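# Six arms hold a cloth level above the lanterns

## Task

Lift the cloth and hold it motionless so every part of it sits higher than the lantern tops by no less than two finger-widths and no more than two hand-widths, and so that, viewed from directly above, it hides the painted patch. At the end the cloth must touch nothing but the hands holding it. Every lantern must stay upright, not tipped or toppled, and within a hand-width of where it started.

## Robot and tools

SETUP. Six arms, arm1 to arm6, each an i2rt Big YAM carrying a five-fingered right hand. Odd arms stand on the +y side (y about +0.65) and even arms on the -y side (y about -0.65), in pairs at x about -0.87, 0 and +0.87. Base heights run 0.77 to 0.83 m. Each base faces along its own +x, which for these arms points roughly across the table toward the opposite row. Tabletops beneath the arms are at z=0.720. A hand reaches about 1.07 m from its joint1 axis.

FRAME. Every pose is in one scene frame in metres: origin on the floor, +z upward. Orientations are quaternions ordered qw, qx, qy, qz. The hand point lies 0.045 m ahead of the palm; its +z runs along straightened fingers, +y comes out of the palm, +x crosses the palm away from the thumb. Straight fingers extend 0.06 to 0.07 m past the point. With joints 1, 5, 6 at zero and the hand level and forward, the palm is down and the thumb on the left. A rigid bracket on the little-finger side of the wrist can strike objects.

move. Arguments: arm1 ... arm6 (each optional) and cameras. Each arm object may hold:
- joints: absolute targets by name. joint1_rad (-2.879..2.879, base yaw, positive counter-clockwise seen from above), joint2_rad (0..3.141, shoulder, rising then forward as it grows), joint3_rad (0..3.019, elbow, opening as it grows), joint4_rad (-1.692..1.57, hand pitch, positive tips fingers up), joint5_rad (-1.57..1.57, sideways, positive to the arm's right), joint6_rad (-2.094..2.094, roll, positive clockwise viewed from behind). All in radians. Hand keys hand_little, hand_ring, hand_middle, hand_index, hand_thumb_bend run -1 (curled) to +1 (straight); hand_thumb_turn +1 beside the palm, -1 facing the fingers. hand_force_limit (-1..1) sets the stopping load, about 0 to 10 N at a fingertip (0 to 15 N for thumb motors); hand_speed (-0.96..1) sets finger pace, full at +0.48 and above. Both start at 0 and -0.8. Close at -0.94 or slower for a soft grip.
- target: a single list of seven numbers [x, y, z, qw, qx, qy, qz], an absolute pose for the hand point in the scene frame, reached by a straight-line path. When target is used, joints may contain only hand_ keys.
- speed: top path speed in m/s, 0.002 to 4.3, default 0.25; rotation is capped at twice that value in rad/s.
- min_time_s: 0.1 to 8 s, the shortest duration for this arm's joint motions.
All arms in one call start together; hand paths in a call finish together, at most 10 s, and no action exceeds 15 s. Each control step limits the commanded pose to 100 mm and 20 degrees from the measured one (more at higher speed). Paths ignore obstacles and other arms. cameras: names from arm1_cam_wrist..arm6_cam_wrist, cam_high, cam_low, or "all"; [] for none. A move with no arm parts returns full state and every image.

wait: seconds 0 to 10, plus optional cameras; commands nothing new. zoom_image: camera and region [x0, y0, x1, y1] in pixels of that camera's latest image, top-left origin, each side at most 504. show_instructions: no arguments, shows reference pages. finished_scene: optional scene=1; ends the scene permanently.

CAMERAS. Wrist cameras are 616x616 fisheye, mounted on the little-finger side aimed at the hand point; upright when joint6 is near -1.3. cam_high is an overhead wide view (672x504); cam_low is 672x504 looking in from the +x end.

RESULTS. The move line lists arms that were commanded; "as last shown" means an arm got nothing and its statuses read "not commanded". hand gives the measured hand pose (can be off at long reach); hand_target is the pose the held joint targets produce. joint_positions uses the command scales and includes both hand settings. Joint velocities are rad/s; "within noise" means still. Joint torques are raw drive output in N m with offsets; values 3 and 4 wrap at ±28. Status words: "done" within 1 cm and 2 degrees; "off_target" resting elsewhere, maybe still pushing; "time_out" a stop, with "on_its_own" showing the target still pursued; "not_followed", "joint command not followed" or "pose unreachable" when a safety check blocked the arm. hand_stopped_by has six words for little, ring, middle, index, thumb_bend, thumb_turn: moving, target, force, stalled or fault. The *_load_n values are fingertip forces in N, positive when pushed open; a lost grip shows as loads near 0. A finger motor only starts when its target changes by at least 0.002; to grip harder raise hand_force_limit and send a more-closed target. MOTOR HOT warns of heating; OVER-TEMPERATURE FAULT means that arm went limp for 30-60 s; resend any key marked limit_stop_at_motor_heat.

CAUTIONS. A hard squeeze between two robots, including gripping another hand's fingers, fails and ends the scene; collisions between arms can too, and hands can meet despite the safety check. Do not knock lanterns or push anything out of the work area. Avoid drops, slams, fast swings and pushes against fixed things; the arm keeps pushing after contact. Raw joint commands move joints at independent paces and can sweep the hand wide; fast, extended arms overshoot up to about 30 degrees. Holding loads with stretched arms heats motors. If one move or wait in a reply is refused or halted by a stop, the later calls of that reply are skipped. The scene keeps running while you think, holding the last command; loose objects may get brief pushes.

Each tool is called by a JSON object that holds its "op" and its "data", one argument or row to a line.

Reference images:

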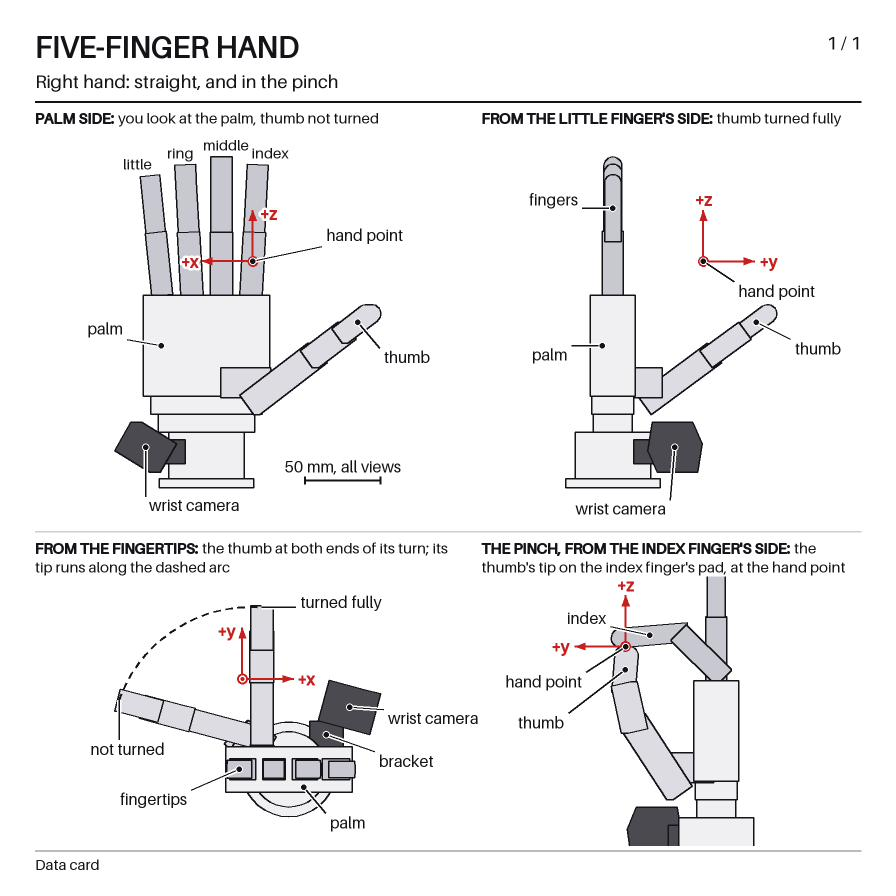

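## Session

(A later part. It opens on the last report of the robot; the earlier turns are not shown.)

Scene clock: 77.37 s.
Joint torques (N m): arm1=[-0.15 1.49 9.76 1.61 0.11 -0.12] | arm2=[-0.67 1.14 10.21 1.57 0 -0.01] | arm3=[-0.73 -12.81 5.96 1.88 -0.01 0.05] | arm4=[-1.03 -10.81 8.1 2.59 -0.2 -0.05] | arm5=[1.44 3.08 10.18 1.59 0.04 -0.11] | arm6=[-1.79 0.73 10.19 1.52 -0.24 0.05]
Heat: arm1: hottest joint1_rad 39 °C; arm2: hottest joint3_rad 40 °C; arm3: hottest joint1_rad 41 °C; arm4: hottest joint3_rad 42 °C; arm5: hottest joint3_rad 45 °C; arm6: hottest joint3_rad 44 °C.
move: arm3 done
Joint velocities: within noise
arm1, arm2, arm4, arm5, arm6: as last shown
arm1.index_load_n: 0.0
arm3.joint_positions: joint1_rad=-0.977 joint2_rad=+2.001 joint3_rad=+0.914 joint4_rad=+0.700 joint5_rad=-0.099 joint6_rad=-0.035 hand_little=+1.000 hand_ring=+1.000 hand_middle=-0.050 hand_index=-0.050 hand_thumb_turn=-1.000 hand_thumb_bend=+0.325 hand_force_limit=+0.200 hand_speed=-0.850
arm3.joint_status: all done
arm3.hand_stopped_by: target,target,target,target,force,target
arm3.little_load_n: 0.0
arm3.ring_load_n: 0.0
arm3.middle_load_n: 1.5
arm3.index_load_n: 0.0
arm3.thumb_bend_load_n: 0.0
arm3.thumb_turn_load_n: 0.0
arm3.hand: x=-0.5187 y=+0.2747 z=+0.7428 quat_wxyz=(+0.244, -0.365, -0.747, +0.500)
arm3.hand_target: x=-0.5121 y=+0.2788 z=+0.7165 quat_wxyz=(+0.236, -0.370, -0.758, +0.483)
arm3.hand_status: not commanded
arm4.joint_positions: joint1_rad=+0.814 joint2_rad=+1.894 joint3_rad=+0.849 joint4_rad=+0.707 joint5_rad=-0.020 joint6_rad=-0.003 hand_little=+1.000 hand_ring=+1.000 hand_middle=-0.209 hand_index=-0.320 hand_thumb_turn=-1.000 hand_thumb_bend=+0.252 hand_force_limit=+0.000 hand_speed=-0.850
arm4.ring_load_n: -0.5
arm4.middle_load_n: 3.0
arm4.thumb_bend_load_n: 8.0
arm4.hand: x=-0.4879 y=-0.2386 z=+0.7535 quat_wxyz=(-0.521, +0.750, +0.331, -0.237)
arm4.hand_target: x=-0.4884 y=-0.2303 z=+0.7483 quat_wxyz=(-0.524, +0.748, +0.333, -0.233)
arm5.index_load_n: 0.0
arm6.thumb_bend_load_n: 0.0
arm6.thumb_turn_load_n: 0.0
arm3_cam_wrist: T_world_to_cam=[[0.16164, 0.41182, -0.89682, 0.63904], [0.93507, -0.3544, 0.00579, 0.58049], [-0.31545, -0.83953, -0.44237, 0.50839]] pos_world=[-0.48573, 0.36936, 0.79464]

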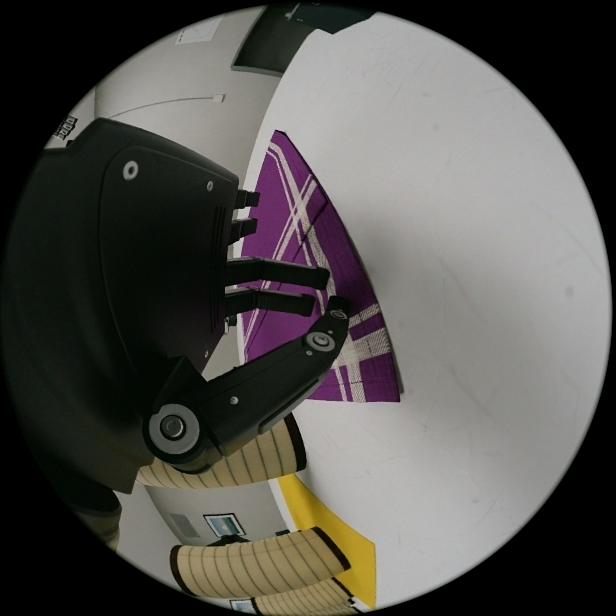

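{"op": "move", "data": {
  "arm3": {"target": [-0.488, 0.293, 0.772, -0.2514, 0.359, 0.7362, -0.5156], "speed": 0.1, "joints": {"hand_index": 0.4, "hand_middle": 0.4, "hand_thumb_bend": 0.4, "hand_speed": 0, "hand_force_limit": 0}}
}}

{"op": "move", "data": {
  "arm3": {"target": [-0.4985, 0.2835, 0.722, -0.2514, 0.359, 0.7362, -0.5156], "speed": 0.08},
  "cameras": ["arm3_cam_wrist"]
}}

{"op": "zoom_image", "data": {
  "camera": "arm3_cam_wrist",
  "region": [200, 200, 420, 400]
}}

Scene clock: 81.57 s.
Joint torques (N m): arm1=[0.21 1.49 9.88 1.62 0.13 -0.16] | arm2=[-0.62 1.2 10.19 1.59 0 -0.01] | arm3=[-0.91 -15.09 5.14 2.76 -0.14 0.13] | arm4=[-1.03 -10.75 8.13 2.58 -0.2 -0.04] | arm5=[1.44 3.19 10.18 1.61 0.05 -0.12] | arm6=[-1.73 0.73 10.18 1.52 -0.24 0.05]
Heat: arm1: hottest joint1_rad 39 °C; arm2: hottest joint3_rad 40 °C; arm3: hottest joint1_rad 41 °C; arm4: hottest joint3_rad 42 °C; arm5: hottest joint3_rad 45 °C; arm6: hottest joint3_rad 44 °C.
move: arm3 done
Joint velocities: within noise
arm1, arm2, arm4, arm5, arm6: as last shown
arm1.index_load_n: -0.5
arm3.joint_positions: joint1_rad=-0.977 joint2_rad=+1.896 joint3_rad=+0.789 joint4_rad=+0.746 joint5_rad=-0.100 joint6_rad=-0.035 hand_little=+1.000 hand_ring=+1.000 hand_middle=+0.400 hand_index=+0.400 hand_thumb_turn=-1.000 hand_thumb_bend=+0.399 hand_force_limit=+0.000 hand_speed=+0.000
arm3.joint_status: all done
arm3.hand_stopped_by: target,target,target,target,target,target
arm3.little_load_n: 0.0
arm3.ring_load_n: 0.0
arm3.middle_load_n: 0.0
arm3.index_load_n: 0.0
arm3.thumb_bend_load_n: 0.0
arm3.thumb_turn_load_n: 0.0
arm3.hand: x=-0.4874 y=+0.2938 z=+0.7671 quat_wxyz=(+0.249, -0.360, -0.741, +0.509)
arm3.hand_target: x=-0.4879 y=+0.2931 z=+0.7718 quat_wxyz=(+0.251, -0.359, -0.736, +0.515)
arm3.hand_status: done (0.005 m and 0.9 deg from the pose sent, 0.046 m and 2.5 deg at the start)
arm4.ring_load_n: 0.0
arm4.middle_load_n: 2.5
pictures: none

Scene clock: 82.83 s.
Joint torques (N m): arm1=[-0.44 1.55 9.76 1.57 0.16 -0.16] | arm2=[-0.67 1.14 10.21 1.59 -0.01 -0.02] | arm3=[-0.56 -12.04 6.23 2.25 0.02 0.12] | arm4=[-1.08 -10.87 8.13 2.61 -0.2 -0.04] | arm5=[1.38 3.19 10.22 1.61 0.05 -0.12] | arm6=[-1.79 0.79 10.18 1.52 -0.24 0.05]
Heat: arm1: hottest joint1_rad 39 °C; arm2: hottest joint3_rad 40 °C; arm3: hottest joint1_rad 41 °C; arm4: hottest joint3_rad 42 °C; arm5: hottest joint3_rad 45 °C; arm6: hottest joint3_rad 44 °C.
move: arm3 off_target
Joint velocities: within noise
arm1, arm2, arm4, arm5, arm6: as last shown
arm1.index_load_n: 0.0
arm3.joint_positions: joint1_rad=-0.977 joint2_rad=+2.007 joint3_rad=+0.820 joint4_rad=+0.865 joint5_rad=-0.099 joint6_rad=-0.032 hand_little=+1.000 hand_ring=+1.000 hand_middle=+0.400 hand_index=+0.400 hand_thumb_turn=-1.000 hand_thumb_bend=+0.399 hand_force_limit=+0.000 hand_speed=+0.000
arm3.joint_status: not commanded
arm3.hand_stopped_by: target,target,target,target,target,target
arm3.little_load_n: 0.0
arm3.ring_load_n: 0.0
arm3.middle_load_n: 0.0
arm3.index_load_n: 0.0
arm3.thumb_bend_load_n: -1.5
arm3.thumb_turn_load_n: 0.0
arm3.hand: x=-0.4995 y=+0.2866 z=+0.7407 quat_wxyz=(+0.258, -0.356, -0.730, +0.523)
arm3.hand_target: x=-0.4980 y=+0.2841 z=+0.7225 quat_wxyz=(+0.252, -0.359, -0.736, +0.516)
arm3.hand_status: off_target (0.019 m and 1.3 deg from the pose sent, 0.048 m and 0.9 deg at the start)
arm3_cam_wrist: T_world_to_cam=[[0.11276, 0.37797, -0.91892, 0.63088], [0.93397, -0.35594, -0.0318, 0.59449], [-0.3391, -0.85466, -0.39315, 0.47962]] pos_world=[-0.46374, 0.38306, 0.7872]

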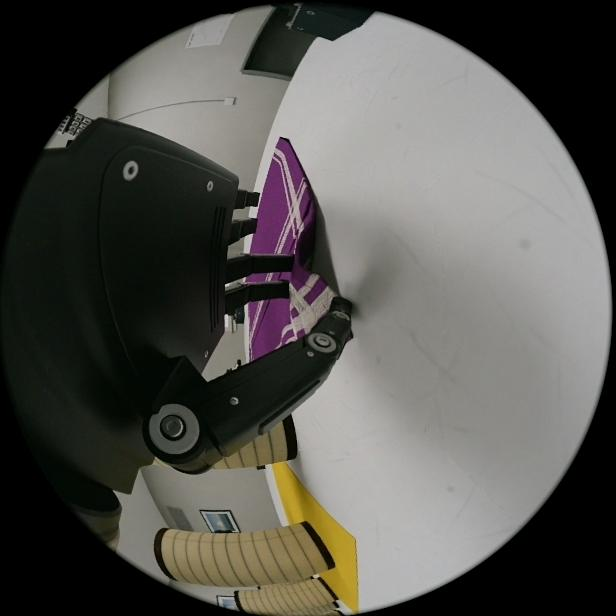

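Scaled by 2.291 from the camera's image (finer frame: 880x880).

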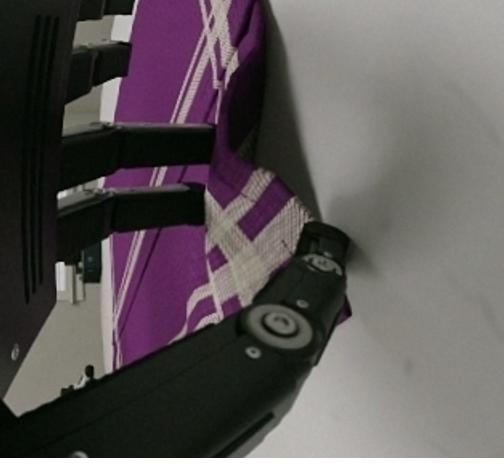

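{"op": "move", "data": {
  "arm3": {"joints": {"hand_index": 0.05, "hand_middle": 0.05, "hand_thumb_bend": 0.3, "hand_speed": -0.85, "hand_force_limit": 0.2}},
  "cameras": ["arm3_cam_wrist"]
}}

{"op": "zoom_image", "data": {
  "camera": "arm3_cam_wrist",
  "region": [200, 200, 420, 400]
}}

Scene clock: 84.50 s.
Joint torques (N m): arm1=[-0.32 1.32 9.76 1.47 0.09 -0.11] | arm2=[-0.56 1.2 10.22 1.58 0 -0.01] | arm3=[-0.73 -12.63 5.53 2.17 0.01 0.12] | arm4=[-1.2 -10.87 8.1 2.58 -0.18 -0.04] | arm5=[1.38 3.31 10.22 1.62 0.04 -0.11] | arm6=[-1.73 0.73 10.18 1.52 -0.24 0.05]
Heat: arm1: hottest joint1_rad 39 °C; arm2: hottest joint3_rad 40 °C; arm3: hottest joint1_rad 41 °C; arm4: hottest joint3_rad 42 °C; arm5: hottest joint3_rad 45 °C; arm6: hottest joint3_rad 44 °C.
move: arm3 done
Joint velocities: within noise
arm1, arm2, arm4, arm5, arm6: as last shown
arm3.joint_positions: joint1_rad=-0.973 joint2_rad=+2.013 joint3_rad=+0.829 joint4_rad=+0.868 joint5_rad=-0.099 joint6_rad=-0.032 hand_little=+1.000 hand_ring=+1.000 hand_middle=+0.051 hand_index=+0.050 hand_thumb_turn=-1.000 hand_thumb_bend=+0.300 hand_force_limit=+0.200 hand_speed=-0.850
arm3.joint_status: all done
arm3.hand_stopped_by: target,target,target,target,target,target
arm3.little_load_n: 0.0
arm3.ring_load_n: 0.0
arm3.middle_load_n: 2.0
arm3.index_load_n: 0.0
arm3.thumb_bend_load_n: 0.5
arm3.thumb_turn_load_n: 0.5
arm3.hand: x=-0.5012 y=+0.2827 z=+0.7410 quat_wxyz=(+0.258, -0.354, -0.730, +0.525)
arm3.hand_target: x=-0.4979 y=+0.2841 z=+0.7223 quat_wxyz=(+0.251, -0.359, -0.736, +0.515)
arm3.hand_status: not commanded
arm4.index_load_n: 6.0
arm4.thumb_turn_load_n: -2.0
arm4.hand_target: x=-0.4885 y=-0.2303 z=+0.7483 quat_wxyz=(-0.524, +0.748, +0.333, -0.233)
arm3_cam_wrist: T_world_to_cam=[[0.10724, 0.37585, -0.92045, 0.63181], [0.93517, -0.35246, -0.03497, 0.59671], [-0.33757, -0.85703, -0.38929, 0.47443]] pos_world=[-0.46563, 0.37945, 0.78711]

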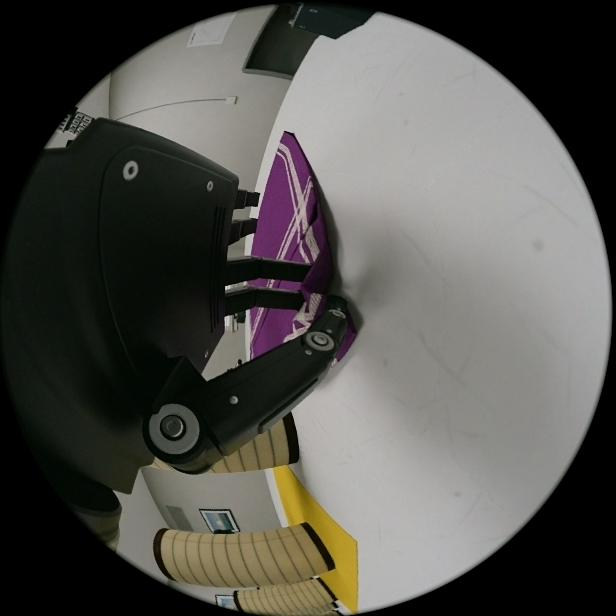

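Scaled by 2.291 from the camera's image (finer frame: 880x880).

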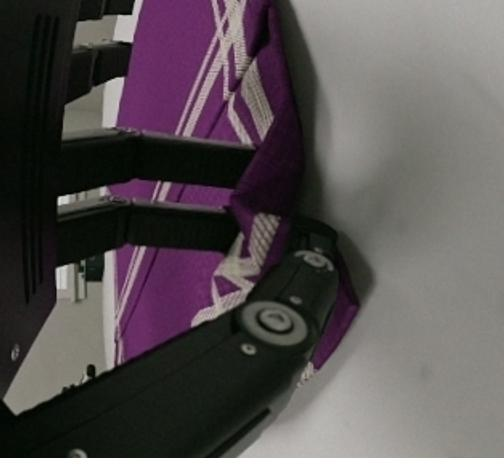

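Hump still between. Continue closing.

{"op": "move", "data": {
  "arm3": {"joints": {"hand_index": -0.4, "hand_middle": -0.4, "hand_thumb_bend": 0.2, "hand_speed": -0.85, "hand_force_limit": 0.2}},
  "cameras": ["arm3_cam_wrist"]
}}

{"op": "zoom_image", "data": {
  "camera": "arm3_cam_wrist",
  "region": [200, 200, 420, 400]
}}

Scene clock: 86.13 s.
Joint torques (N m): arm1=[-0.21 1.79 9.61 1.52 0.12 -0.1] | arm2=[-0.67 1.2 10.22 1.58 0 -0.01] | arm3=[-1.03 -12.69 5.12 2 0.04 0.09] | arm4=[-0.79 -10.99 7.91 2.62 -0.19 -0.01] | arm5=[1.32 3.49 10.21 1.61 0.05 -0.11] | arm6=[-1.79 0.79 10.18 1.51 -0.24 0.05]
Heat: arm1: hottest joint1_rad 39 °C; arm2: hottest joint3_rad 40 °C; arm3: hottest joint1_rad 41 °C; arm4: hottest joint3_rad 42 °C; arm5: hottest joint3_rad 45 °C; arm6: hottest joint3_rad 44 °C.
move: arm3 off_target
Joint velocities: within noise
arm1, arm2, arm4, arm5, arm6: as last shown
arm3.joint_positions: joint1_rad=-0.969 joint2_rad=+2.013 joint3_rad=+0.835 joint4_rad=+0.872 joint5_rad=-0.099 joint6_rad=-0.029 hand_little=+1.000 hand_ring=+1.000 hand_middle=-0.168 hand_index=-0.142 hand_thumb_turn=-1.000 hand_thumb_bend=+0.204 hand_force_limit=+0.200 hand_speed=-0.850
arm3.joint_status: hand_middle off_target (ended at -0.168, target -0.400); hand_index off_target (ended at -0.142, target -0.400); the others done
arm3.hand_stopped_by: target,target,force,force,target,target
arm3.little_load_n: 0.0
arm3.ring_load_n: -0.5
arm3.middle_load_n: 6.0
arm3.index_load_n: 5.5
arm3.thumb_bend_load_n: 4.5
arm3.thumb_turn_load_n: 1.0
arm3.hand: x=-0.5022 y=+0.2785 z=+0.7442 quat_wxyz=(+0.257, -0.352, -0.728, +0.530)
arm3.hand_target: x=-0.4980 y=+0.2841 z=+0.7224 quat_wxyz=(+0.252, -0.359, -0.736, +0.516)
arm3.hand_status: not commanded
arm4.joint_positions: joint1_rad=+0.809 joint2_rad=+1.894 joint3_rad=+0.852 joint4_rad=+0.707 joint5_rad=-0.020 joint6_rad=-0.006 hand_little=+1.000 hand_ring=+1.000 hand_middle=-0.209 hand_index=-0.320 hand_thumb_turn=-1.000 hand_thumb_bend=+0.252 hand_force_limit=+0.000 hand_speed=-0.850
arm4.thumb_bend_load_n: 7.5
arm4.thumb_turn_load_n: -1.5
arm4.hand: x=-0.4868 y=-0.2354 z=+0.7545 quat_wxyz=(-0.523, +0.750, +0.331, -0.235)
arm4.hand_target: x=-0.4885 y=-0.2304 z=+0.7483 quat_wxyz=(-0.524, +0.748, +0.333, -0.233)
arm3_cam_wrist: T_world_to_cam=[[0.10004, 0.36927, -0.92392, 0.63715], [0.93635, -0.34898, -0.03809, 0.5983], [-0.3365, -0.86131, -0.38068, 0.467]] pos_world=[-0.46682, 0.37575, 0.78924]

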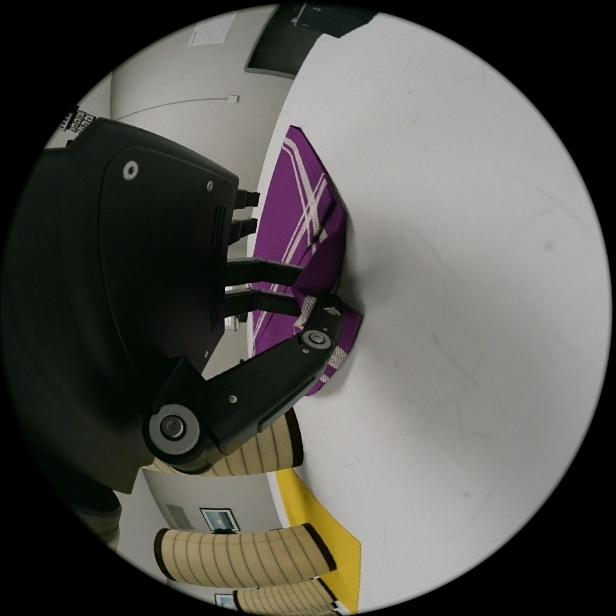

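Scaled by 2.291 from the camera's image (finer frame: 880x880).

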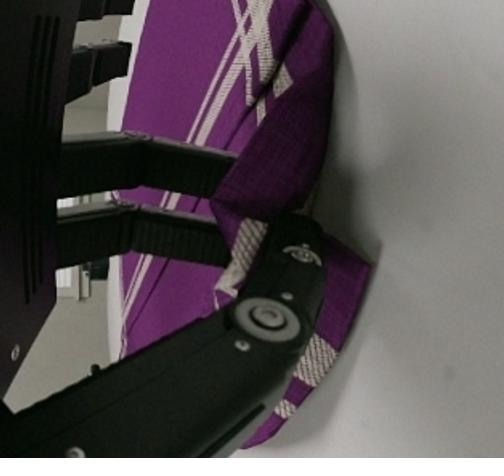

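{"op": "move", "data": {
  "arm3": {"joints": {"hand_index": -0.35, "hand_middle": -0.35, "hand_thumb_bend": 0.16, "hand_speed": -0.85, "hand_force_limit": 0.4}},
  "arm4": {"joints": {"hand_index": -0.4, "hand_middle": -0.4, "hand_thumb_bend": 0.2, "hand_speed": -0.85, "hand_force_limit": 0.3}},
  "arm1": {"target": [-0.93, 0.38, 1.05, 0.1962, -0.2802, 0.7697, -0.539], "speed": 0.25, "joints": {"hand_thumb_turn": -1, "hand_index": 0.4, "hand_middle": 0.4, "hand_thumb_bend": 0.4, "hand_speed": 0.2}},
  "arm2": {"target": [-0.93, -0.38, 1.05, 0.539, -0.7697, 0.2802, -0.1962], "speed": 0.25, "joints": {"hand_thumb_turn": -1, "hand_index": 0.4, "hand_middle": 0.4, "hand_thumb_bend": 0.4, "hand_speed": 0.2}},
  "cameras": ["cam_high", "arm3_cam_wrist"]
}}

Scene clock: 97.10 s.
Joint torques (N m): arm1=[-1.38 -3.96 9.35 -0.28 -1.02 -0.24] | arm2=[-0.09 -0.21 12.31 -0.31 0.96 0.1] | arm3=[-1.14 -12.81 5.12 1.96 0.08 0.08] | arm4=[-0.79 -10.93 7.92 2.61 -0.19 0.02] | arm5=[1.61 3.31 10.21 1.59 0.03 -0.11] | arm6=[-1.73 0.73 10.18 1.52 -0.24 0.05]
Heat: arm1: hottest joint1_rad 39 °C; arm2: hottest joint3_rad 40 °C; arm3: hottest joint1_rad 41 °C; arm4: hottest joint3_rad 42 °C; arm5: hottest joint3_rad 45 °C; arm6: hottest joint3_rad 45 °C.
move: arm1 done; arm2 off_target; arm3 off_target; arm4 off_target
Joint velocities: within noise
arm1.joint_positions: joint1_rad=-0.890 joint2_rad=+1.005 joint3_rad=+0.861 joint4_rad=-1.492 joint5_rad=-1.228 joint6_rad=-1.631 hand_little=+1.000 hand_ring=+1.000 hand_middle=+0.400 hand_index=+0.400 hand_thumb_turn=-1.000 hand_thumb_bend=+0.400 hand_force_limit=+0.000 hand_speed=+0.200
arm1.joint_status: all done
arm1.hand_stopped_by: target,target,target,target,target,target
arm1.little_load_n: 0.0
arm1.ring_load_n: 0.0
arm1.middle_load_n: 0.0
arm1.index_load_n: 0.0
arm1.thumb_bend_load_n: 0.0
arm1.thumb_turn_load_n: 0.0
arm1.hand: x=-0.9262 y=+0.3799 z=+1.0490 quat_wxyz=(-0.200, +0.283, -0.770, +0.536)
arm1.hand_target: x=-0.9300 y=+0.3800 z=+1.0500 quat_wxyz=(-0.196, +0.280, -0.770, +0.539)
arm1.hand_status: done (0.004 m and 0.6 deg from the pose sent, 0.312 m and 85.6 deg at the start)
arm2.joint_positions: joint1_rad=+0.864 joint2_rad=+0.759 joint3_rad=+0.819 joint4_rad=-1.515 joint5_rad=+1.217 joint6_rad=+1.421 hand_little=+1.000 hand_ring=+1.000 hand_middle=+0.400 hand_index=+0.400 hand_thumb_turn=-1.000 hand_thumb_bend=+0.400 hand_force_limit=+0.000 hand_speed=+0.200
arm2.joint_status: all done
arm2.hand_stopped_by: target,target,target,target,target,target
arm2.little_load_n: 0.0
arm2.ring_load_n: 0.0
arm2.middle_load_n: 0.0
arm2.index_load_n: -0.5
arm2.thumb_bend_load_n: 0.0
arm2.thumb_turn_load_n: 0.0
arm2.hand: x=-0.9241 y=-0.3836 z=+1.0381 quat_wxyz=(-0.534, +0.773, -0.274, +0.205)
arm2.hand_target: x=-0.9298 y=-0.3801 z=+1.0499 quat_wxyz=(-0.539, +0.770, -0.280, +0.196)
arm2.hand_status: off_target (0.014 m and 1.4 deg from the pose sent, 0.319 m and 60.5 deg at the start)
arm3.joint_positions: joint1_rad=-0.968 joint2_rad=+2.014 joint3_rad=+0.835 joint4_rad=+0.872 joint5_rad=-0.101 joint6_rad=-0.028 hand_little=+1.000 hand_ring=+1.000 hand_middle=-0.193 hand_index=-0.179 hand_thumb_turn=-1.000 hand_thumb_bend=+0.162 hand_force_limit=+0.400 hand_speed=-0.850
arm3.joint_status: hand_middle off_target (ended at -0.193, target -0.350); hand_index off_target (ended at -0.179, target -0.350); the others done
arm3.hand_stopped_by: target,target,force,force,target,target
arm3.little_load_n: 0.0
arm3.ring_load_n: 0.0
arm3.middle_load_n: 3.5
arm3.index_load_n: 3.0
arm3.thumb_bend_load_n: 2.0
arm3.thumb_turn_load_n: 1.0
arm3.hand: x=-0.5017 y=+0.2780 z=+0.7439 quat_wxyz=(+0.257, -0.351, -0.728, +0.530)
arm3.hand_target: x=-0.4979 y=+0.2841 z=+0.7224 quat_wxyz=(+0.251, -0.359, -0.736, +0.516)
arm3.hand_status: not commanded
arm4.joint_positions: joint1_rad=+0.808 joint2_rad=+1.894 joint3_rad=+0.852 joint4_rad=+0.707 joint5_rad=-0.020 joint6_rad=-0.009 hand_little=+1.000 hand_ring=+1.000 hand_middle=-0.262 hand_index=-0.332 hand_thumb_turn=-1.000 hand_thumb_bend=+0.242 hand_force_limit=+0.300 hand_speed=-0.850
arm4.joint_status: hand_middle off_target (ended at -0.262, target -0.400); hand_index off_target (ended at -0.332, target -0.400); hand_thumb_bend off_target (ended at +0.242, target +0.200); the others done
arm4.hand_stopped_by: target,target,force,force,force,target
arm4.little_load_n: 0.0
arm4.ring_load_n: 0.0
arm4.middle_load_n: 7.5
arm4.index_load_n: 5.5
arm4.thumb_bend_load_n: 10.5
arm4.thumb_turn_load_n: -1.5
arm4.hand: x=-0.4861 y=-0.2347 z=+0.7544 quat_wxyz=(-0.523, +0.749, +0.331, -0.234)
arm4.hand_target: x=-0.4885 y=-0.2304 z=+0.7483 quat_wxyz=(-0.524, +0.748, +0.333, -0.233)
arm4.hand_status: not commanded
arm5.joint_positions: joint1_rad=-0.567 joint2_rad=+0.648 joint3_rad=+1.496 joint4_rad=-1.291 joint5_rad=-0.051 joint6_rad=-1.219 hand_little=+1.000 hand_ring=+1.000 hand_middle=+1.000 hand_index=+1.000 hand_thumb_turn=+1.000 hand_thumb_bend=+1.000 hand_force_limit=+0.000 hand_speed=-0.800
arm5.joint_status: not commanded
arm5.hand_stopped_by: target,target,target,target,target,target
arm5.little_load_n: 0.0
arm5.ring_load_n: -0.5
arm5.middle_load_n: 0.0
arm5.index_load_n: 0.0
arm5.thumb_bend_load_n: 0.0
arm5.thumb_turn_load_n: 0.0
arm5.hand: x=+0.7059 y=+0.4742 z=+1.3339 quat_wxyz=(+0.409, +0.268, -0.803, +0.342)
arm5.hand_target: x=+0.7066 y=+0.4752 z=+1.3450 quat_wxyz=(+0.418, +0.266, -0.796, +0.349)
arm5.hand_status: not commanded
arm6.joint_positions: joint1_rad=+0.364 joint2_rad=+0.631 joint3_rad=+1.355 joint4_rad=-1.510 joint5_rad=-0.294 joint6_rad=-0.998 hand_little=+1.000 hand_ring=+1.000 hand_middle=+1.000 hand_index=+1.000 hand_thumb_turn=+1.000 hand_thumb_bend=+1.000 hand_force_limit=+0.000 hand_speed=-0.800
arm6.joint_status: not commanded
arm6.hand_stopped_by: target,target,target,target,target,target
arm6.little_load_n: 0.0
arm6.ring_load_n: 0.0
arm6.middle_load_n: 0.0
arm6.index_load_n: 0.0
arm6.thumb_bend_load_n: 0.0
arm6.thumb_turn_load_n: 0.0
arm6.hand: x=+0.7749 y=-0.4888 z=+1.2560 quat_wxyz=(-0.403, +0.670, +0.623, -0.013)
arm6.hand_target: x=+0.7749 y=-0.4887 z=+1.2640 quat_wxyz=(-0.412, +0.666, +0.622, -0.010)
arm6.hand_status: not commanded
pictures: arm3_cam_wrist, cam_high
arm3_cam_wrist: T_world_to_cam=[[0.10028, 0.36834, -0.92427, 0.63772], [0.93694, -0.34754, -0.03685, 0.59662], [-0.3348, -0.86229, -0.37996, 0.46724]] pos_world=[-0.46652, 0.37534, 0.78894]

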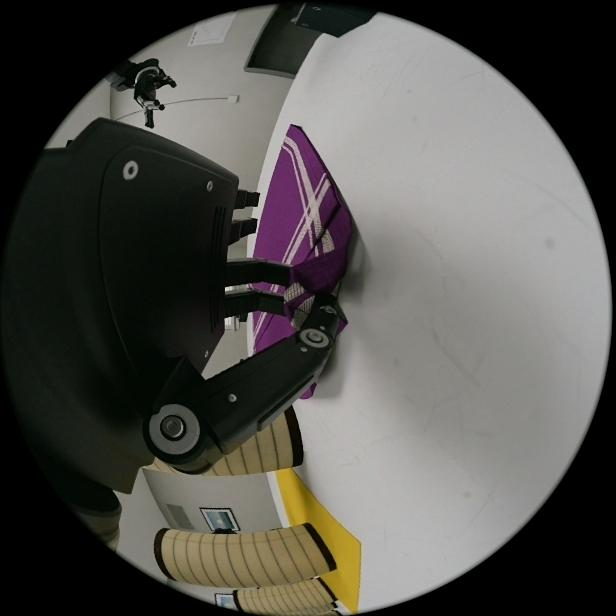

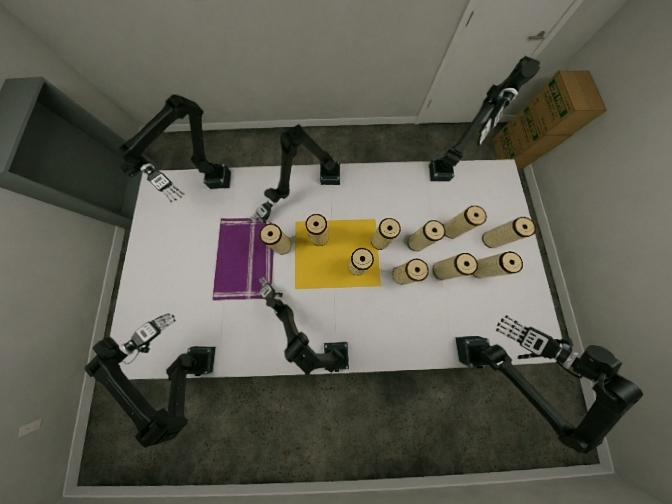

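{"op": "move", "data": {
  "arm3": {"target": [-0.53, 0.282, 0.95, -0.2514, 0.359, 0.7362, -0.5156], "speed": 0.1, "joints": {"hand_index": -0.36, "hand_middle": -0.36, "hand_thumb_bend": 0.1, "hand_speed": -0.85, "hand_force_limit": 0.4}},
  "arm4": {"target": [-0.52, -0.233, 0.96, 0.524, -0.7483, -0.3332, 0.2333], "speed": 0.1},
  "cameras": ["cam_high", "arm3_cam_wrist", "arm4_cam_wrist"]
}}

Scene clock: 100.97 s.
Joint torques (N m): arm1=[-1.79 -3.31 9.36 -0.23 -1.04 -0.25] | arm2=[-0.15 -0.15 12.33 -0.34 0.97 0.14] | arm3=[-2.02 -14.33 11.73 1.57 0 -0.04] | arm4=[0.91 -12.22 13.65 1.68 -0.12 0.18] | arm5=[1.32 3.25 10.19 1.58 0.04 -0.11] | arm6=[-1.67 0.79 10.18 1.54 -0.24 0.05]
Heat: arm1: hottest joint1_rad 39 °C; arm2: hottest joint3_rad 41 °C; arm3: hottest joint1_rad 41 °C; arm4: hottest joint3_rad 42 °C; arm5: hottest joint3_rad 45 °C; arm6: hottest joint3_rad 45 °C.
move: arm3 off_target; arm4 off_target
Joint velocities: within noise
arm1, arm2, arm5, arm6: as last shown
arm2.joint_positions: joint1_rad=+0.864 joint2_rad=+0.759 joint3_rad=+0.819 joint4_rad=-1.515 joint5_rad=+1.217 joint6_rad=+1.422 hand_little=+1.000 hand_ring=+1.000 hand_middle=+0.400 hand_index=+0.400 hand_thumb_turn=-1.000 hand_thumb_bend=+0.400 hand_force_limit=+0.000 hand_speed=+0.200
arm2.middle_load_n: -0.5
arm2.index_load_n: 0.0
arm3.joint_positions: joint1_rad=-0.989 joint2_rad=+1.586 joint3_rad=+0.983 joint4_rad=+0.226 joint5_rad=-0.131 joint6_rad=-0.027 hand_little=+1.000 hand_ring=+1.000 hand_middle=-0.231 hand_index=-0.232 hand_thumb_turn=-1.000 hand_thumb_bend=+0.105 hand_force_limit=+0.400 hand_speed=-0.850
arm3.joint_status: hand_middle off_target (ended at -0.231, target -0.360); hand_index off_target (ended at -0.232, target -0.360); the others done
arm3.hand_stopped_by: target,target,force,force,target,target
arm3.little_load_n: 0.0
arm3.ring_load_n: 0.0
arm3.middle_load_n: 7.5
arm3.index_load_n: 8.0
arm3.thumb_bend_load_n: 5.5
arm3.thumb_turn_load_n: 0.5
arm3.hand: x=-0.5130 y=+0.2786 z=+0.9300 quat_wxyz=(+0.236, -0.363, -0.744, +0.509)
arm3.hand_target: x=-0.5291 y=+0.2824 z=+0.9499 quat_wxyz=(+0.251, -0.359, -0.736, +0.516)
arm3.hand_status: off_target (0.026 m and 2.2 deg from the pose sent, 0.208 m and 2.2 deg at the start)
arm4.joint_positions: joint1_rad=+0.837 joint2_rad=+1.551 joint3_rad=+1.047 joint4_rad=+0.135 joint5_rad=+0.026 joint6_rad=-0.011 hand_little=+1.000 hand_ring=+1.000 hand_middle=-0.262 hand_index=-0.332 hand_thumb_turn=-1.000 hand_thumb_bend=+0.242 hand_force_limit=+0.300 hand_speed=-0.850
arm4.joint_status: not commanded
arm4.hand_stopped_by: target,target,force,force,force,target
arm4.little_load_n: 0.0
arm4.ring_load_n: 0.0
arm4.middle_load_n: 6.5
arm4.index_load_n: 6.0
arm4.thumb_bend_load_n: 10.5
arm4.thumb_turn_load_n: -1.5
arm4.hand: x=-0.5033 y=-0.2300 z=+0.9341 quat_wxyz=(-0.515, +0.758, +0.334, -0.219)
arm4.hand_target: x=-0.5191 y=-0.2337 z=+0.9600 quat_wxyz=(-0.524, +0.748, +0.333, -0.233)
arm4.hand_status: off_target (0.031 m and 2.3 deg from the pose sent, 0.208 m and 0.3 deg at the start)
arm5.ring_load_n: 0.0
pictures: arm3_cam_wrist, arm4_cam_wrist, cam_high
arm3_cam_wrist: T_world_to_cam=[[0.15754, 0.39381, -0.90559, 0.81562], [0.93986, -0.34121, 0.01512, 0.56562], [-0.30305, -0.85352, -0.42388, 0.58937]] pos_world=[-0.4815, 0.37484, 0.97989]
arm4_cam_wrist: T_world_to_cam=[[0.4283, -0.08361, -0.89976, 1.04006], [-0.21007, -0.97764, -0.00915, -0.31524], [-0.87888, 0.19293, -0.43629, 0.12073]] pos_world=[-0.40556, -0.24452, 0.98559]

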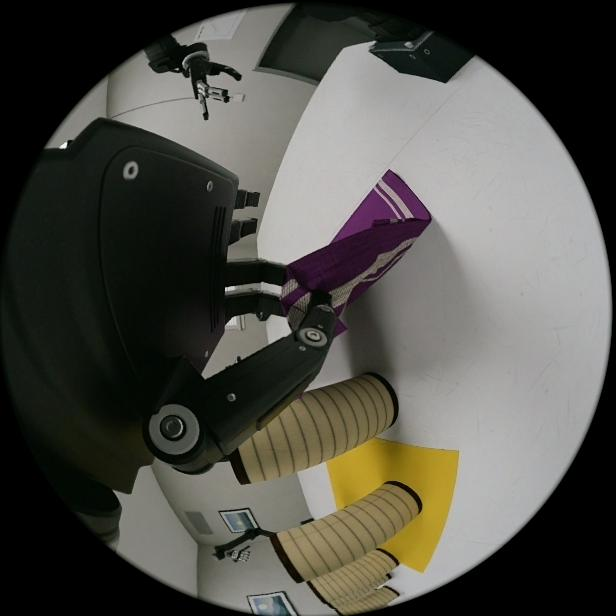

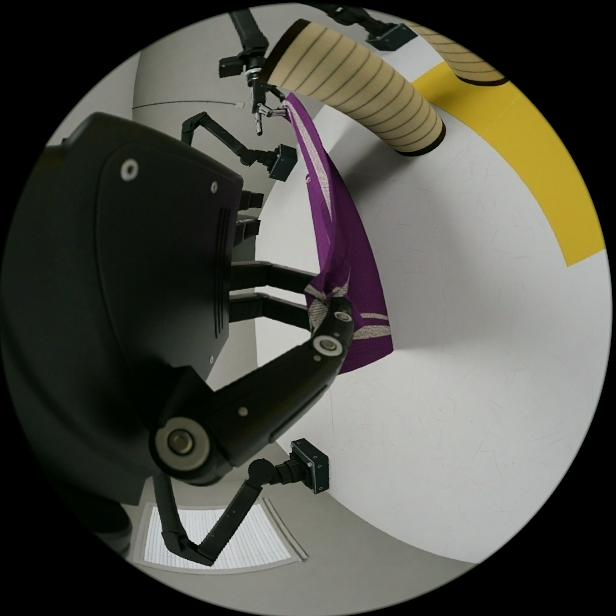

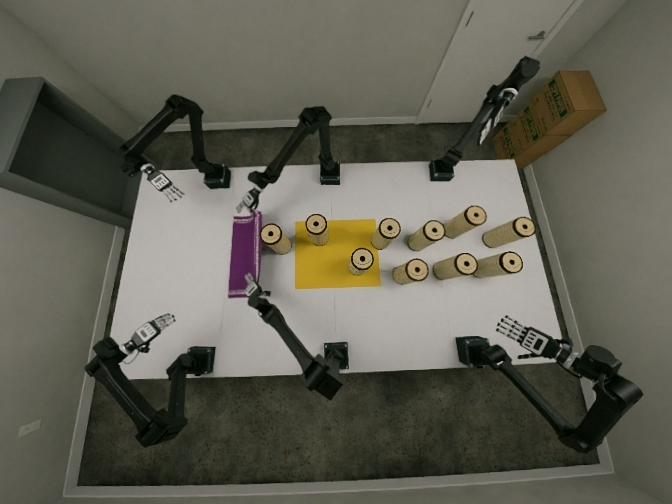

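{"op": "move", "data": {
  "arm3": {"target": [-0.60, 0.282, 1.19, -0.2514, 0.359, 0.7362, -0.5156], "speed": 0.12},
  "arm4": {"target": [-0.60, -0.236, 1.20, 0.524, -0.7483, -0.3332, 0.2333], "speed": 0.12},
  "cameras": ["cam_high", "cam_low", "arm4_cam_wrist"]
}}

Scene clock: 104.37 s.
Joint torques (N m): arm1=[-1.55 -4.42 9.31 -0.21 -1 -0.21] | arm2=[-0.03 -0.26 12.33 -0.34 0.96 0.15] | arm3=[-1.73 -14.51 14.43 1.65 -0.09 -0.05] | arm4=[0.62 -12.22 15.97 1.78 -0.01 0.23] | arm5=[1.38 3.31 10.21 1.58 0.05 -0.12] | arm6=[-1.73 0.73 10.18 1.51 -0.24 0.05]
Heat: arm1: hottest joint3_rad 39 °C; arm2: hottest joint3_rad 41 °C; arm3: hottest joint1_rad 41 °C; arm4: hottest joint3_rad 42 °C; arm5: hottest joint3_rad 45 °C; arm6: hottest joint3_rad 45 °C.
move: arm3 off_target; arm4 off_target
Joint velocities: within noise
arm1, arm2, arm5, arm6: as last shown
arm1.ring_load_n: -0.5
arm2.middle_load_n: 0.0
arm3.joint_positions: joint1_rad=-1.061 joint2_rad=+1.575 joint3_rad=+1.640 joint4_rad=-0.438 joint5_rad=-0.191 joint6_rad=-0.048 hand_little=+1.000 hand_ring=+1.000 hand_middle=-0.231 hand_index=-0.232 hand_thumb_turn=-1.000 hand_thumb_bend=+0.105 hand_force_limit=+0.400 hand_speed=-0.850
arm3.joint_status: not commanded
arm3.hand_stopped_by: target,target,force,force,target,target
arm3.little_load_n: 0.0
arm3.ring_load_n: 0.0
arm3.middle_load_n: 7.5
arm3.index_load_n: 7.5
arm3.thumb_bend_load_n: 5.5
arm3.thumb_turn_load_n: 0.5
arm3.hand: x=-0.5872 y=+0.2783 z=+1.1732 quat_wxyz=(+0.238, -0.365, -0.741, +0.511)
arm3.hand_target: x=-0.5993 y=+0.2825 z=+1.1898 quat_wxyz=(+0.252, -0.359, -0.736, +0.516)
arm3.hand_status: off_target (0.021 m and 1.8 deg from the pose sent, 0.274 m and 2.1 deg at the start)
arm4.joint_positions: joint1_rad=+0.943 joint2_rad=+1.600 joint3_rad=+1.766 joint4_rad=-0.529 joint5_rad=+0.120 joint6_rad=+0.016 hand_little=+1.000 hand_ring=+1.000 hand_middle=-0.262 hand_index=-0.332 hand_thumb_turn=-1.000 hand_thumb_bend=+0.242 hand_force_limit=+0.300 hand_speed=-0.850
arm4.joint_status: not commanded
arm4.hand_stopped_by: target,target,force,force,force,target
arm4.little_load_n: 0.0
arm4.ring_load_n: 0.0
arm4.middle_load_n: 6.0
arm4.index_load_n: 6.0
arm4.thumb_bend_load_n: 10.5
arm4.thumb_turn_load_n: -1.5
arm4.hand: x=-0.5873 y=-0.2304 z=+1.1791 quat_wxyz=(-0.519, +0.754, +0.339, -0.219)
arm4.hand_target: x=-0.5990 y=-0.2364 z=+1.1996 quat_wxyz=(-0.524, +0.748, +0.333, -0.234)
arm4.hand_status: off_target (0.025 m and 2.0 deg from the pose sent, 0.283 m and 2.3 deg at the start)
arm5.middle_load_n: -0.5
arm6.index_load_n: -0.5
pictures: arm4_cam_wrist, cam_high, cam_low
arm4_cam_wrist: T_world_to_cam=[[0.42857, -0.06938, -0.90084, 1.30113], [-0.20194, -0.97918, -0.02066, -0.31305], [-0.88065, 0.19077, -0.43366, 0.14915]] pos_world=[-0.48949, -0.24471, 1.23032]

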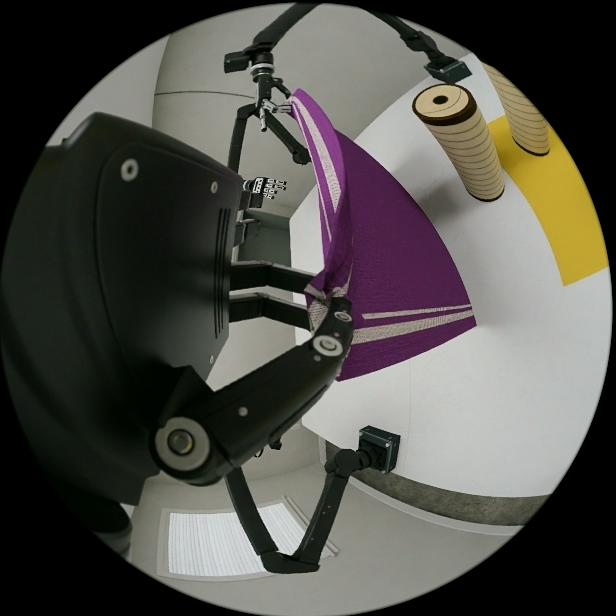

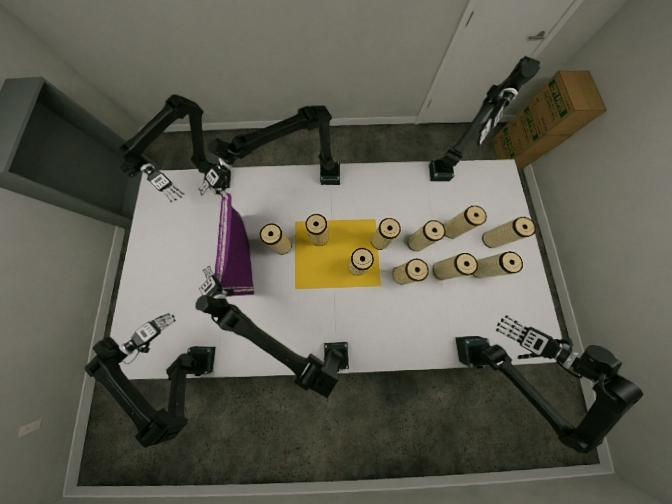

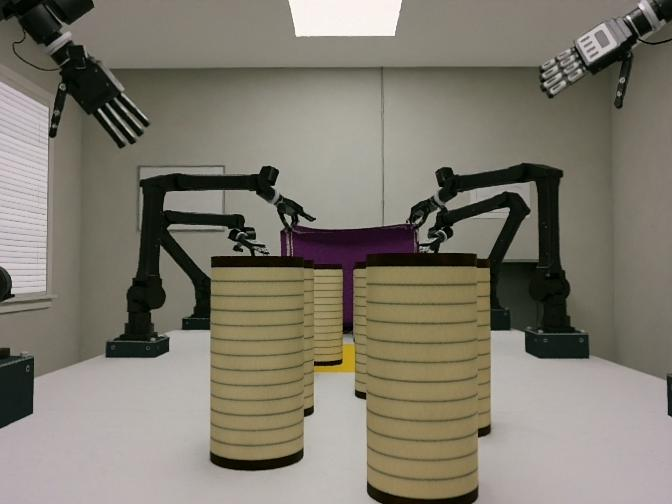

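{"op": "wait", "data": {
  "seconds": 0,
  "cameras": ["arm1_cam_wrist", "arm2_cam_wrist"]
}}

Scene clock: 105.30 s.
Joint torques (N m): arm1=[-1.26 -3.55 9.42 -0.21 -1.01 -0.23] | arm2=[-0.09 -0.26 12.33 -0.34 0.97 0.14] | arm3=[-1.73 -14.51 14.41 1.68 -0.1 -0.05] | arm4=[0.73 -12.45 15.99 1.8 0 0.25] | arm5=[1.38 3.31 10.28 1.61 0.04 -0.12] | arm6=[-1.79 0.79 10.18 1.52 -0.24 0.05]
Heat: arm1: hottest joint3_rad 39 °C; arm2: hottest joint3_rad 41 °C; arm3: hottest joint1_rad 41 °C; arm4: hottest joint3_rad 43 °C; arm5: hottest joint3_rad 45 °C; arm6: hottest joint3_rad 45 °C.
Joint velocities: within noise
arm1.joint_positions: joint1_rad=-0.890 joint2_rad=+1.005 joint3_rad=+0.861 joint4_rad=-1.492 joint5_rad=-1.228 joint6_rad=-1.631 hand_little=+1.000 hand_ring=+1.000 hand_middle=+0.400 hand_index=+0.400 hand_thumb_turn=-1.000 hand_thumb_bend=+0.400 hand_force_limit=+0.000 hand_speed=+0.200
arm1.joint_status: not commanded
arm1.hand_stopped_by: target,target,target,target,target,target
arm1.little_load_n: 0.0
arm1.ring_load_n: 0.0
arm1.middle_load_n: 0.0
arm1.index_load_n: 0.0
arm1.thumb_bend_load_n: 0.0
arm1.thumb_turn_load_n: 0.0
arm1.hand: x=-0.9262 y=+0.3799 z=+1.0490 quat_wxyz=(-0.200, +0.283, -0.770, +0.536)
arm1.hand_target: x=-0.9300 y=+0.3800 z=+1.0500 quat_wxyz=(-0.196, +0.280, -0.770, +0.539)
arm1.hand_status: not commanded
arm2.joint_positions: joint1_rad=+0.864 joint2_rad=+0.759 joint3_rad=+0.819 joint4_rad=-1.515 joint5_rad=+1.217 joint6_rad=+1.422 hand_little=+1.000 hand_ring=+1.000 hand_middle=+0.400 hand_index=+0.400 hand_thumb_turn=-1.000 hand_thumb_bend=+0.400 hand_force_limit=+0.000 hand_speed=+0.200
arm2.joint_status: not commanded
arm2.hand_stopped_by: target,target,target,target,target,target
arm2.little_load_n: 0.0
arm2.ring_load_n: 0.0
arm2.middle_load_n: 0.0
arm2.index_load_n: 0.0
arm2.thumb_bend_load_n: 0.0
arm2.thumb_turn_load_n: 0.0
arm2.hand: x=-0.9241 y=-0.3836 z=+1.0381 quat_wxyz=(-0.534, +0.773, -0.274, +0.205)
arm2.hand_target: x=-0.9298 y=-0.3801 z=+1.0499 quat_wxyz=(-0.539, +0.770, -0.280, +0.196)
arm2.hand_status: not commanded
arm3.joint_positions: joint1_rad=-1.061 joint2_rad=+1.575 joint3_rad=+1.640 joint4_rad=-0.438 joint5_rad=-0.191 joint6_rad=-0.048 hand_little=+1.000 hand_ring=+1.000 hand_middle=-0.231 hand_index=-0.232 hand_thumb_turn=-1.000 hand_thumb_bend=+0.105 hand_force_limit=+0.400 hand_speed=-0.850
arm3.joint_status: not commanded
arm3.hand_stopped_by: target,target,force,force,target,target
arm3.little_load_n: 0.0
arm3.ring_load_n: 0.0
arm3.middle_load_n: 7.5
arm3.index_load_n: 7.5
arm3.thumb_bend_load_n: 5.5
arm3.thumb_turn_load_n: 0.0
arm3.hand: x=-0.5872 y=+0.2783 z=+1.1732 quat_wxyz=(+0.238, -0.365, -0.741, +0.511)
arm3.hand_target: x=-0.5993 y=+0.2825 z=+1.1898 quat_wxyz=(+0.252, -0.359, -0.736, +0.516)
arm3.hand_status: off_target (0.021 m and 1.8 deg from the pose sent, 0.274 m and 2.1 deg at the start)
arm4.joint_positions: joint1_rad=+0.943 joint2_rad=+1.600 joint3_rad=+1.766 joint4_rad=-0.529 joint5_rad=+0.120 joint6_rad=+0.016 hand_little=+1.000 hand_ring=+1.000 hand_middle=-0.262 hand_index=-0.332 hand_thumb_turn=-1.000 hand_thumb_bend=+0.242 hand_force_limit=+0.300 hand_speed=-0.850
arm4.joint_status: not commanded
arm4.hand_stopped_by: target,target,force,force,force,target
arm4.little_load_n: 0.0
arm4.ring_load_n: 0.0
arm4.middle_load_n: 6.0
arm4.index_load_n: 6.0
arm4.thumb_bend_load_n: 10.5
arm4.thumb_turn_load_n: -1.5
arm4.hand: x=-0.5873 y=-0.2304 z=+1.1791 quat_wxyz=(-0.519, +0.754, +0.339, -0.219)
arm4.hand_target: x=-0.5990 y=-0.2364 z=+1.1996 quat_wxyz=(-0.524, +0.748, +0.333, -0.234)
arm4.hand_status: off_target (0.025 m and 2.0 deg from the pose sent, 0.283 m and 2.3 deg at the start)
arm5.joint_positions: joint1_rad=-0.567 joint2_rad=+0.648 joint3_rad=+1.496 joint4_rad=-1.291 joint5_rad=-0.051 joint6_rad=-1.219 hand_little=+1.000 hand_ring=+1.000 hand_middle=+1.000 hand_index=+1.000 hand_thumb_turn=+1.000 hand_thumb_bend=+1.000 hand_force_limit=+0.000 hand_speed=-0.800
arm5.joint_status: not commanded
arm5.hand_stopped_by: target,target,target,target,target,target
arm5.little_load_n: 0.0
arm5.ring_load_n: -0.5
arm5.middle_load_n: 0.0
arm5.index_load_n: 0.0
arm5.thumb_bend_load_n: 0.0
arm5.thumb_turn_load_n: 0.0
arm5.hand: x=+0.7059 y=+0.4742 z=+1.3339 quat_wxyz=(+0.409, +0.268, -0.803, +0.342)
arm5.hand_target: x=+0.7066 y=+0.4752 z=+1.3450 quat_wxyz=(+0.418, +0.266, -0.796, +0.349)
arm5.hand_status: not commanded
arm6.joint_positions: joint1_rad=+0.364 joint2_rad=+0.631 joint3_rad=+1.355 joint4_rad=-1.510 joint5_rad=-0.294 joint6_rad=-0.998 hand_little=+1.000 hand_ring=+1.000 hand_middle=+1.000 hand_index=+1.000 hand_thumb_turn=+1.000 hand_thumb_bend=+1.000 hand_force_limit=+0.000 hand_speed=-0.800
arm6.joint_status: not commanded
arm6.hand_stopped_by: target,target,target,target,target,target
arm6.little_load_n: 0.0
arm6.ring_load_n: 0.0
arm6.middle_load_n: 0.0
arm6.index_load_n: 0.0
arm6.thumb_bend_load_n: 0.0
arm6.thumb_turn_load_n: 0.0
arm6.hand: x=+0.7749 y=-0.4888 z=+1.2560 quat_wxyz=(-0.403, +0.670, +0.623, -0.013)
arm6.hand_target: x=+0.7749 y=-0.4887 z=+1.2640 quat_wxyz=(-0.412, +0.666, +0.622, -0.010)
arm6.hand_status: not commanded
arm1_cam_wrist: T_world_to_cam=[[-0.38475, 0.07657, -0.91984, 0.58498], [0.25557, 0.96643, -0.02645, -0.10265], [0.88693, -0.24526, -0.3914, 1.43642]] pos_world=[-1.0227, 0.40671, 1.0976]
arm2_cam_wrist: T_world_to_cam=[[0.01141, -0.38502, -0.92284, 0.8279], [-0.99635, 0.07372, -0.04307, -0.84845], [0.08461, 0.91996, -0.38277, 0.94405]] pos_world=[-0.93467, -0.48719, 1.08883]

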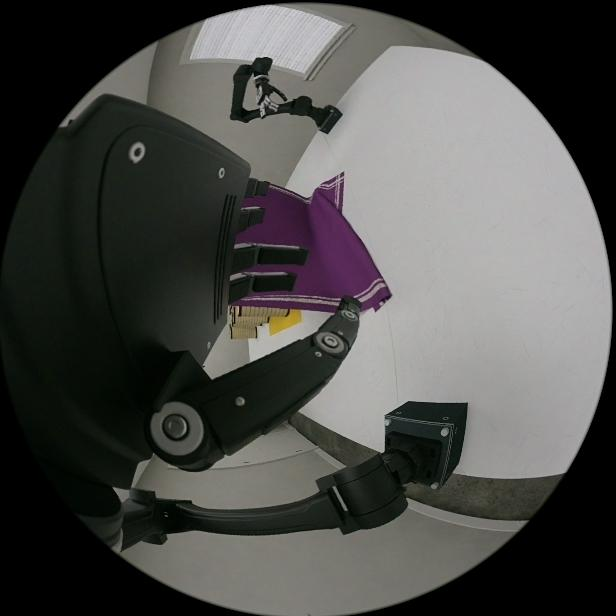

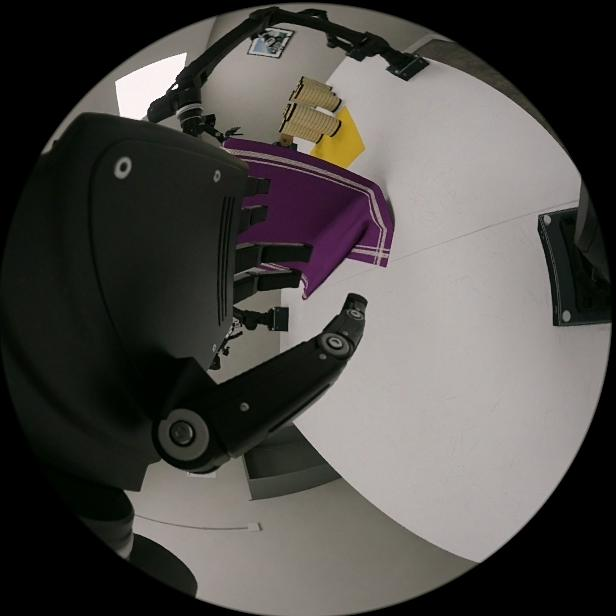

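{"op": "move", "data": {
  "arm3": {"target": [-0.68, 0.286, 1.42, -0.2514, 0.359, 0.7362, -0.5156], "speed": 0.12},
  "arm4": {"target": [-0.68, -0.240, 1.43, 0.524, -0.7483, -0.3332, 0.2333], "speed": 0.12},
  "cameras": ["cam_high", "arm1_cam_wrist", "arm2_cam_wrist"]
}}

Scene clock: 108.77 s.
Joint torques (N m): arm1=[-1.79 -4.13 9.39 -0.29 -1.02 -0.26] | arm2=[-0.15 -0.21 12.33 -0.34 0.97 0.15] | arm3=[-1.61 -18.61 11.08 3.08 -0.01 0.2] | arm4=[0.56 -15.38 12.27 3.22 0.06 0.14] | arm5=[1.55 3.19 10.21 1.61 0.04 -0.11] | arm6=[-1.73 0.73 10.18 1.51 -0.24 0.05]
Heat: arm1: hottest joint3_rad 39 °C; arm2: hottest joint3_rad 41 °C; arm3: hottest joint3_rad 42 °C; arm4: hottest joint3_rad 43 °C; arm5: hottest joint3_rad 45 °C; arm6: hottest joint3_rad 45 °C.
move: arm3 off_target; arm4 off_target
Joint velocities: within noise
arm1, arm2, arm5, arm6: as last shown
arm3.joint_positions: joint1_rad=-1.127 joint2_rad=+2.057 joint3_rad=+2.890 joint4_rad=-0.985 joint5_rad=-0.225 joint6_rad=-0.026 hand_little=+1.000 hand_ring=+1.000 hand_middle=-0.231 hand_index=-0.232 hand_thumb_turn=-1.000 hand_thumb_bend=+0.105 hand_force_limit=+0.400 hand_speed=-0.850
arm3.joint_status: not commanded
arm3.hand_stopped_by: target,target,force,force,target,target
arm3.little_load_n: 0.0
arm3.ring_load_n: 0.0
arm3.middle_load_n: 7.5
arm3.index_load_n: 7.0
arm3.thumb_bend_load_n: 5.5
arm3.thumb_turn_load_n: 0.5
arm3.hand: x=-0.6712 y=+0.2822 z=+1.4086 quat_wxyz=(+0.293, -0.344, -0.677, +0.581)
arm3.hand_target: x=-0.6784 y=+0.2868 z=+1.4188 quat_wxyz=(+0.302, -0.343, -0.663, +0.592)
arm3.hand_status: off_target (0.015 m and 11.3 deg from the pose sent, 0.264 m and 1.8 deg at the start; a joint's target at an end of its range on 31 of 87 steps)
arm4.joint_positions: joint1_rad=+1.030 joint2_rad=+2.043 joint3_rad=+2.889 joint4_rad=-0.890 joint5_rad=+0.197 joint6_rad=+0.031 hand_little=+1.000 hand_ring=+1.000 hand_middle=-0.262 hand_index=-0.332 hand_thumb_turn=-1.000 hand_thumb_bend=+0.242 hand_force_limit=+0.300 hand_speed=-0.850
arm4.joint_status: not commanded
arm4.hand_stopped_by: target,target,force,force,force,target
arm4.little_load_n: 0.0
arm4.ring_load_n: 0.0
arm4.middle_load_n: 6.0
arm4.index_load_n: 5.0
arm4.thumb_bend_load_n: 11.0
arm4.thumb_turn_load_n: -2.0
arm4.hand: x=-0.6718 y=-0.2327 z=+1.4118 quat_wxyz=(-0.623, +0.669, +0.286, -0.288)
arm4.hand_target: x=-0.6780 y=-0.2411 z=+1.4282 quat_wxyz=(-0.635, +0.654, +0.277, -0.304)
arm4.hand_status: off_target (0.021 m and 16.8 deg from the pose sent, 0.267 m and 1.9 deg at the start; a joint's target at an end of its range on 39 of 87 steps)
arm5.ring_load_n: 0.0
pictures: arm1_cam_wrist, arm2_cam_wrist, cam_high
arm1_cam_wrist: T_world_to_cam=[[-0.38475, 0.07657, -0.91984, 0.58498], [0.25557, 0.96643, -0.02645, -0.10265], [0.88693, -0.24526, -0.3914, 1.43642]] pos_world=[-1.0227, 0.40671, 1.0976]
arm2_cam_wrist: T_world_to_cam=[[0.01141, -0.38502, -0.92284, 0.8279], [-0.99635, 0.07372, -0.04307, -0.84845], [0.08461, 0.91996, -0.38277, 0.94405]] pos_world=[-0.93467, -0.48719, 1.08883]

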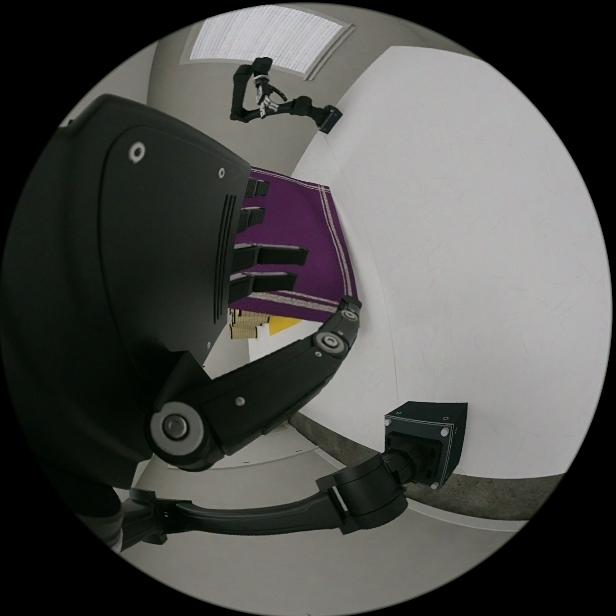

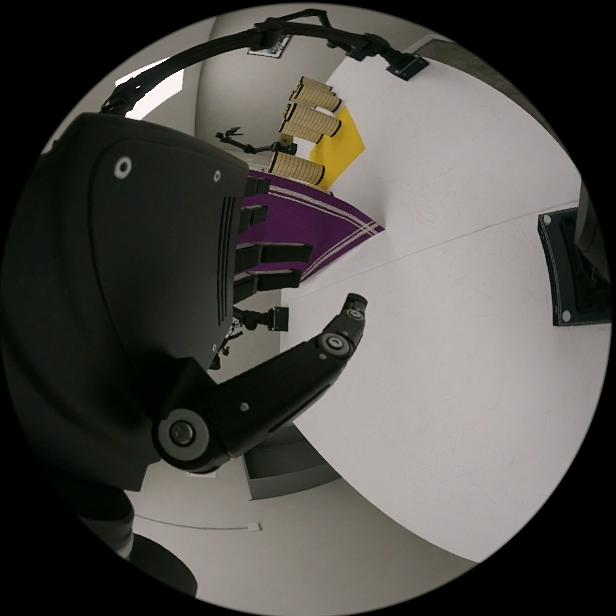

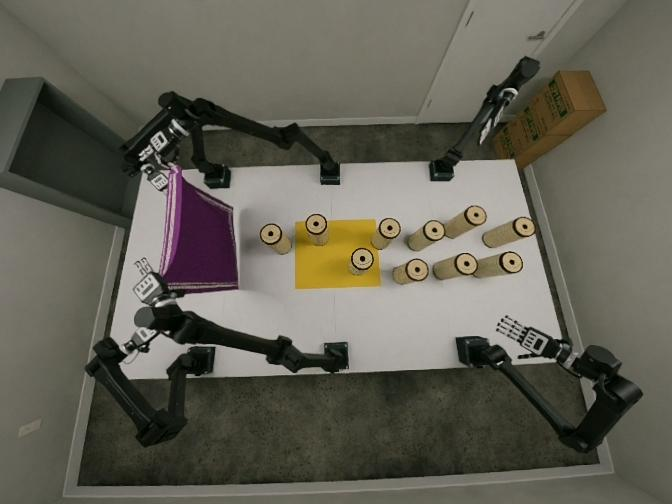

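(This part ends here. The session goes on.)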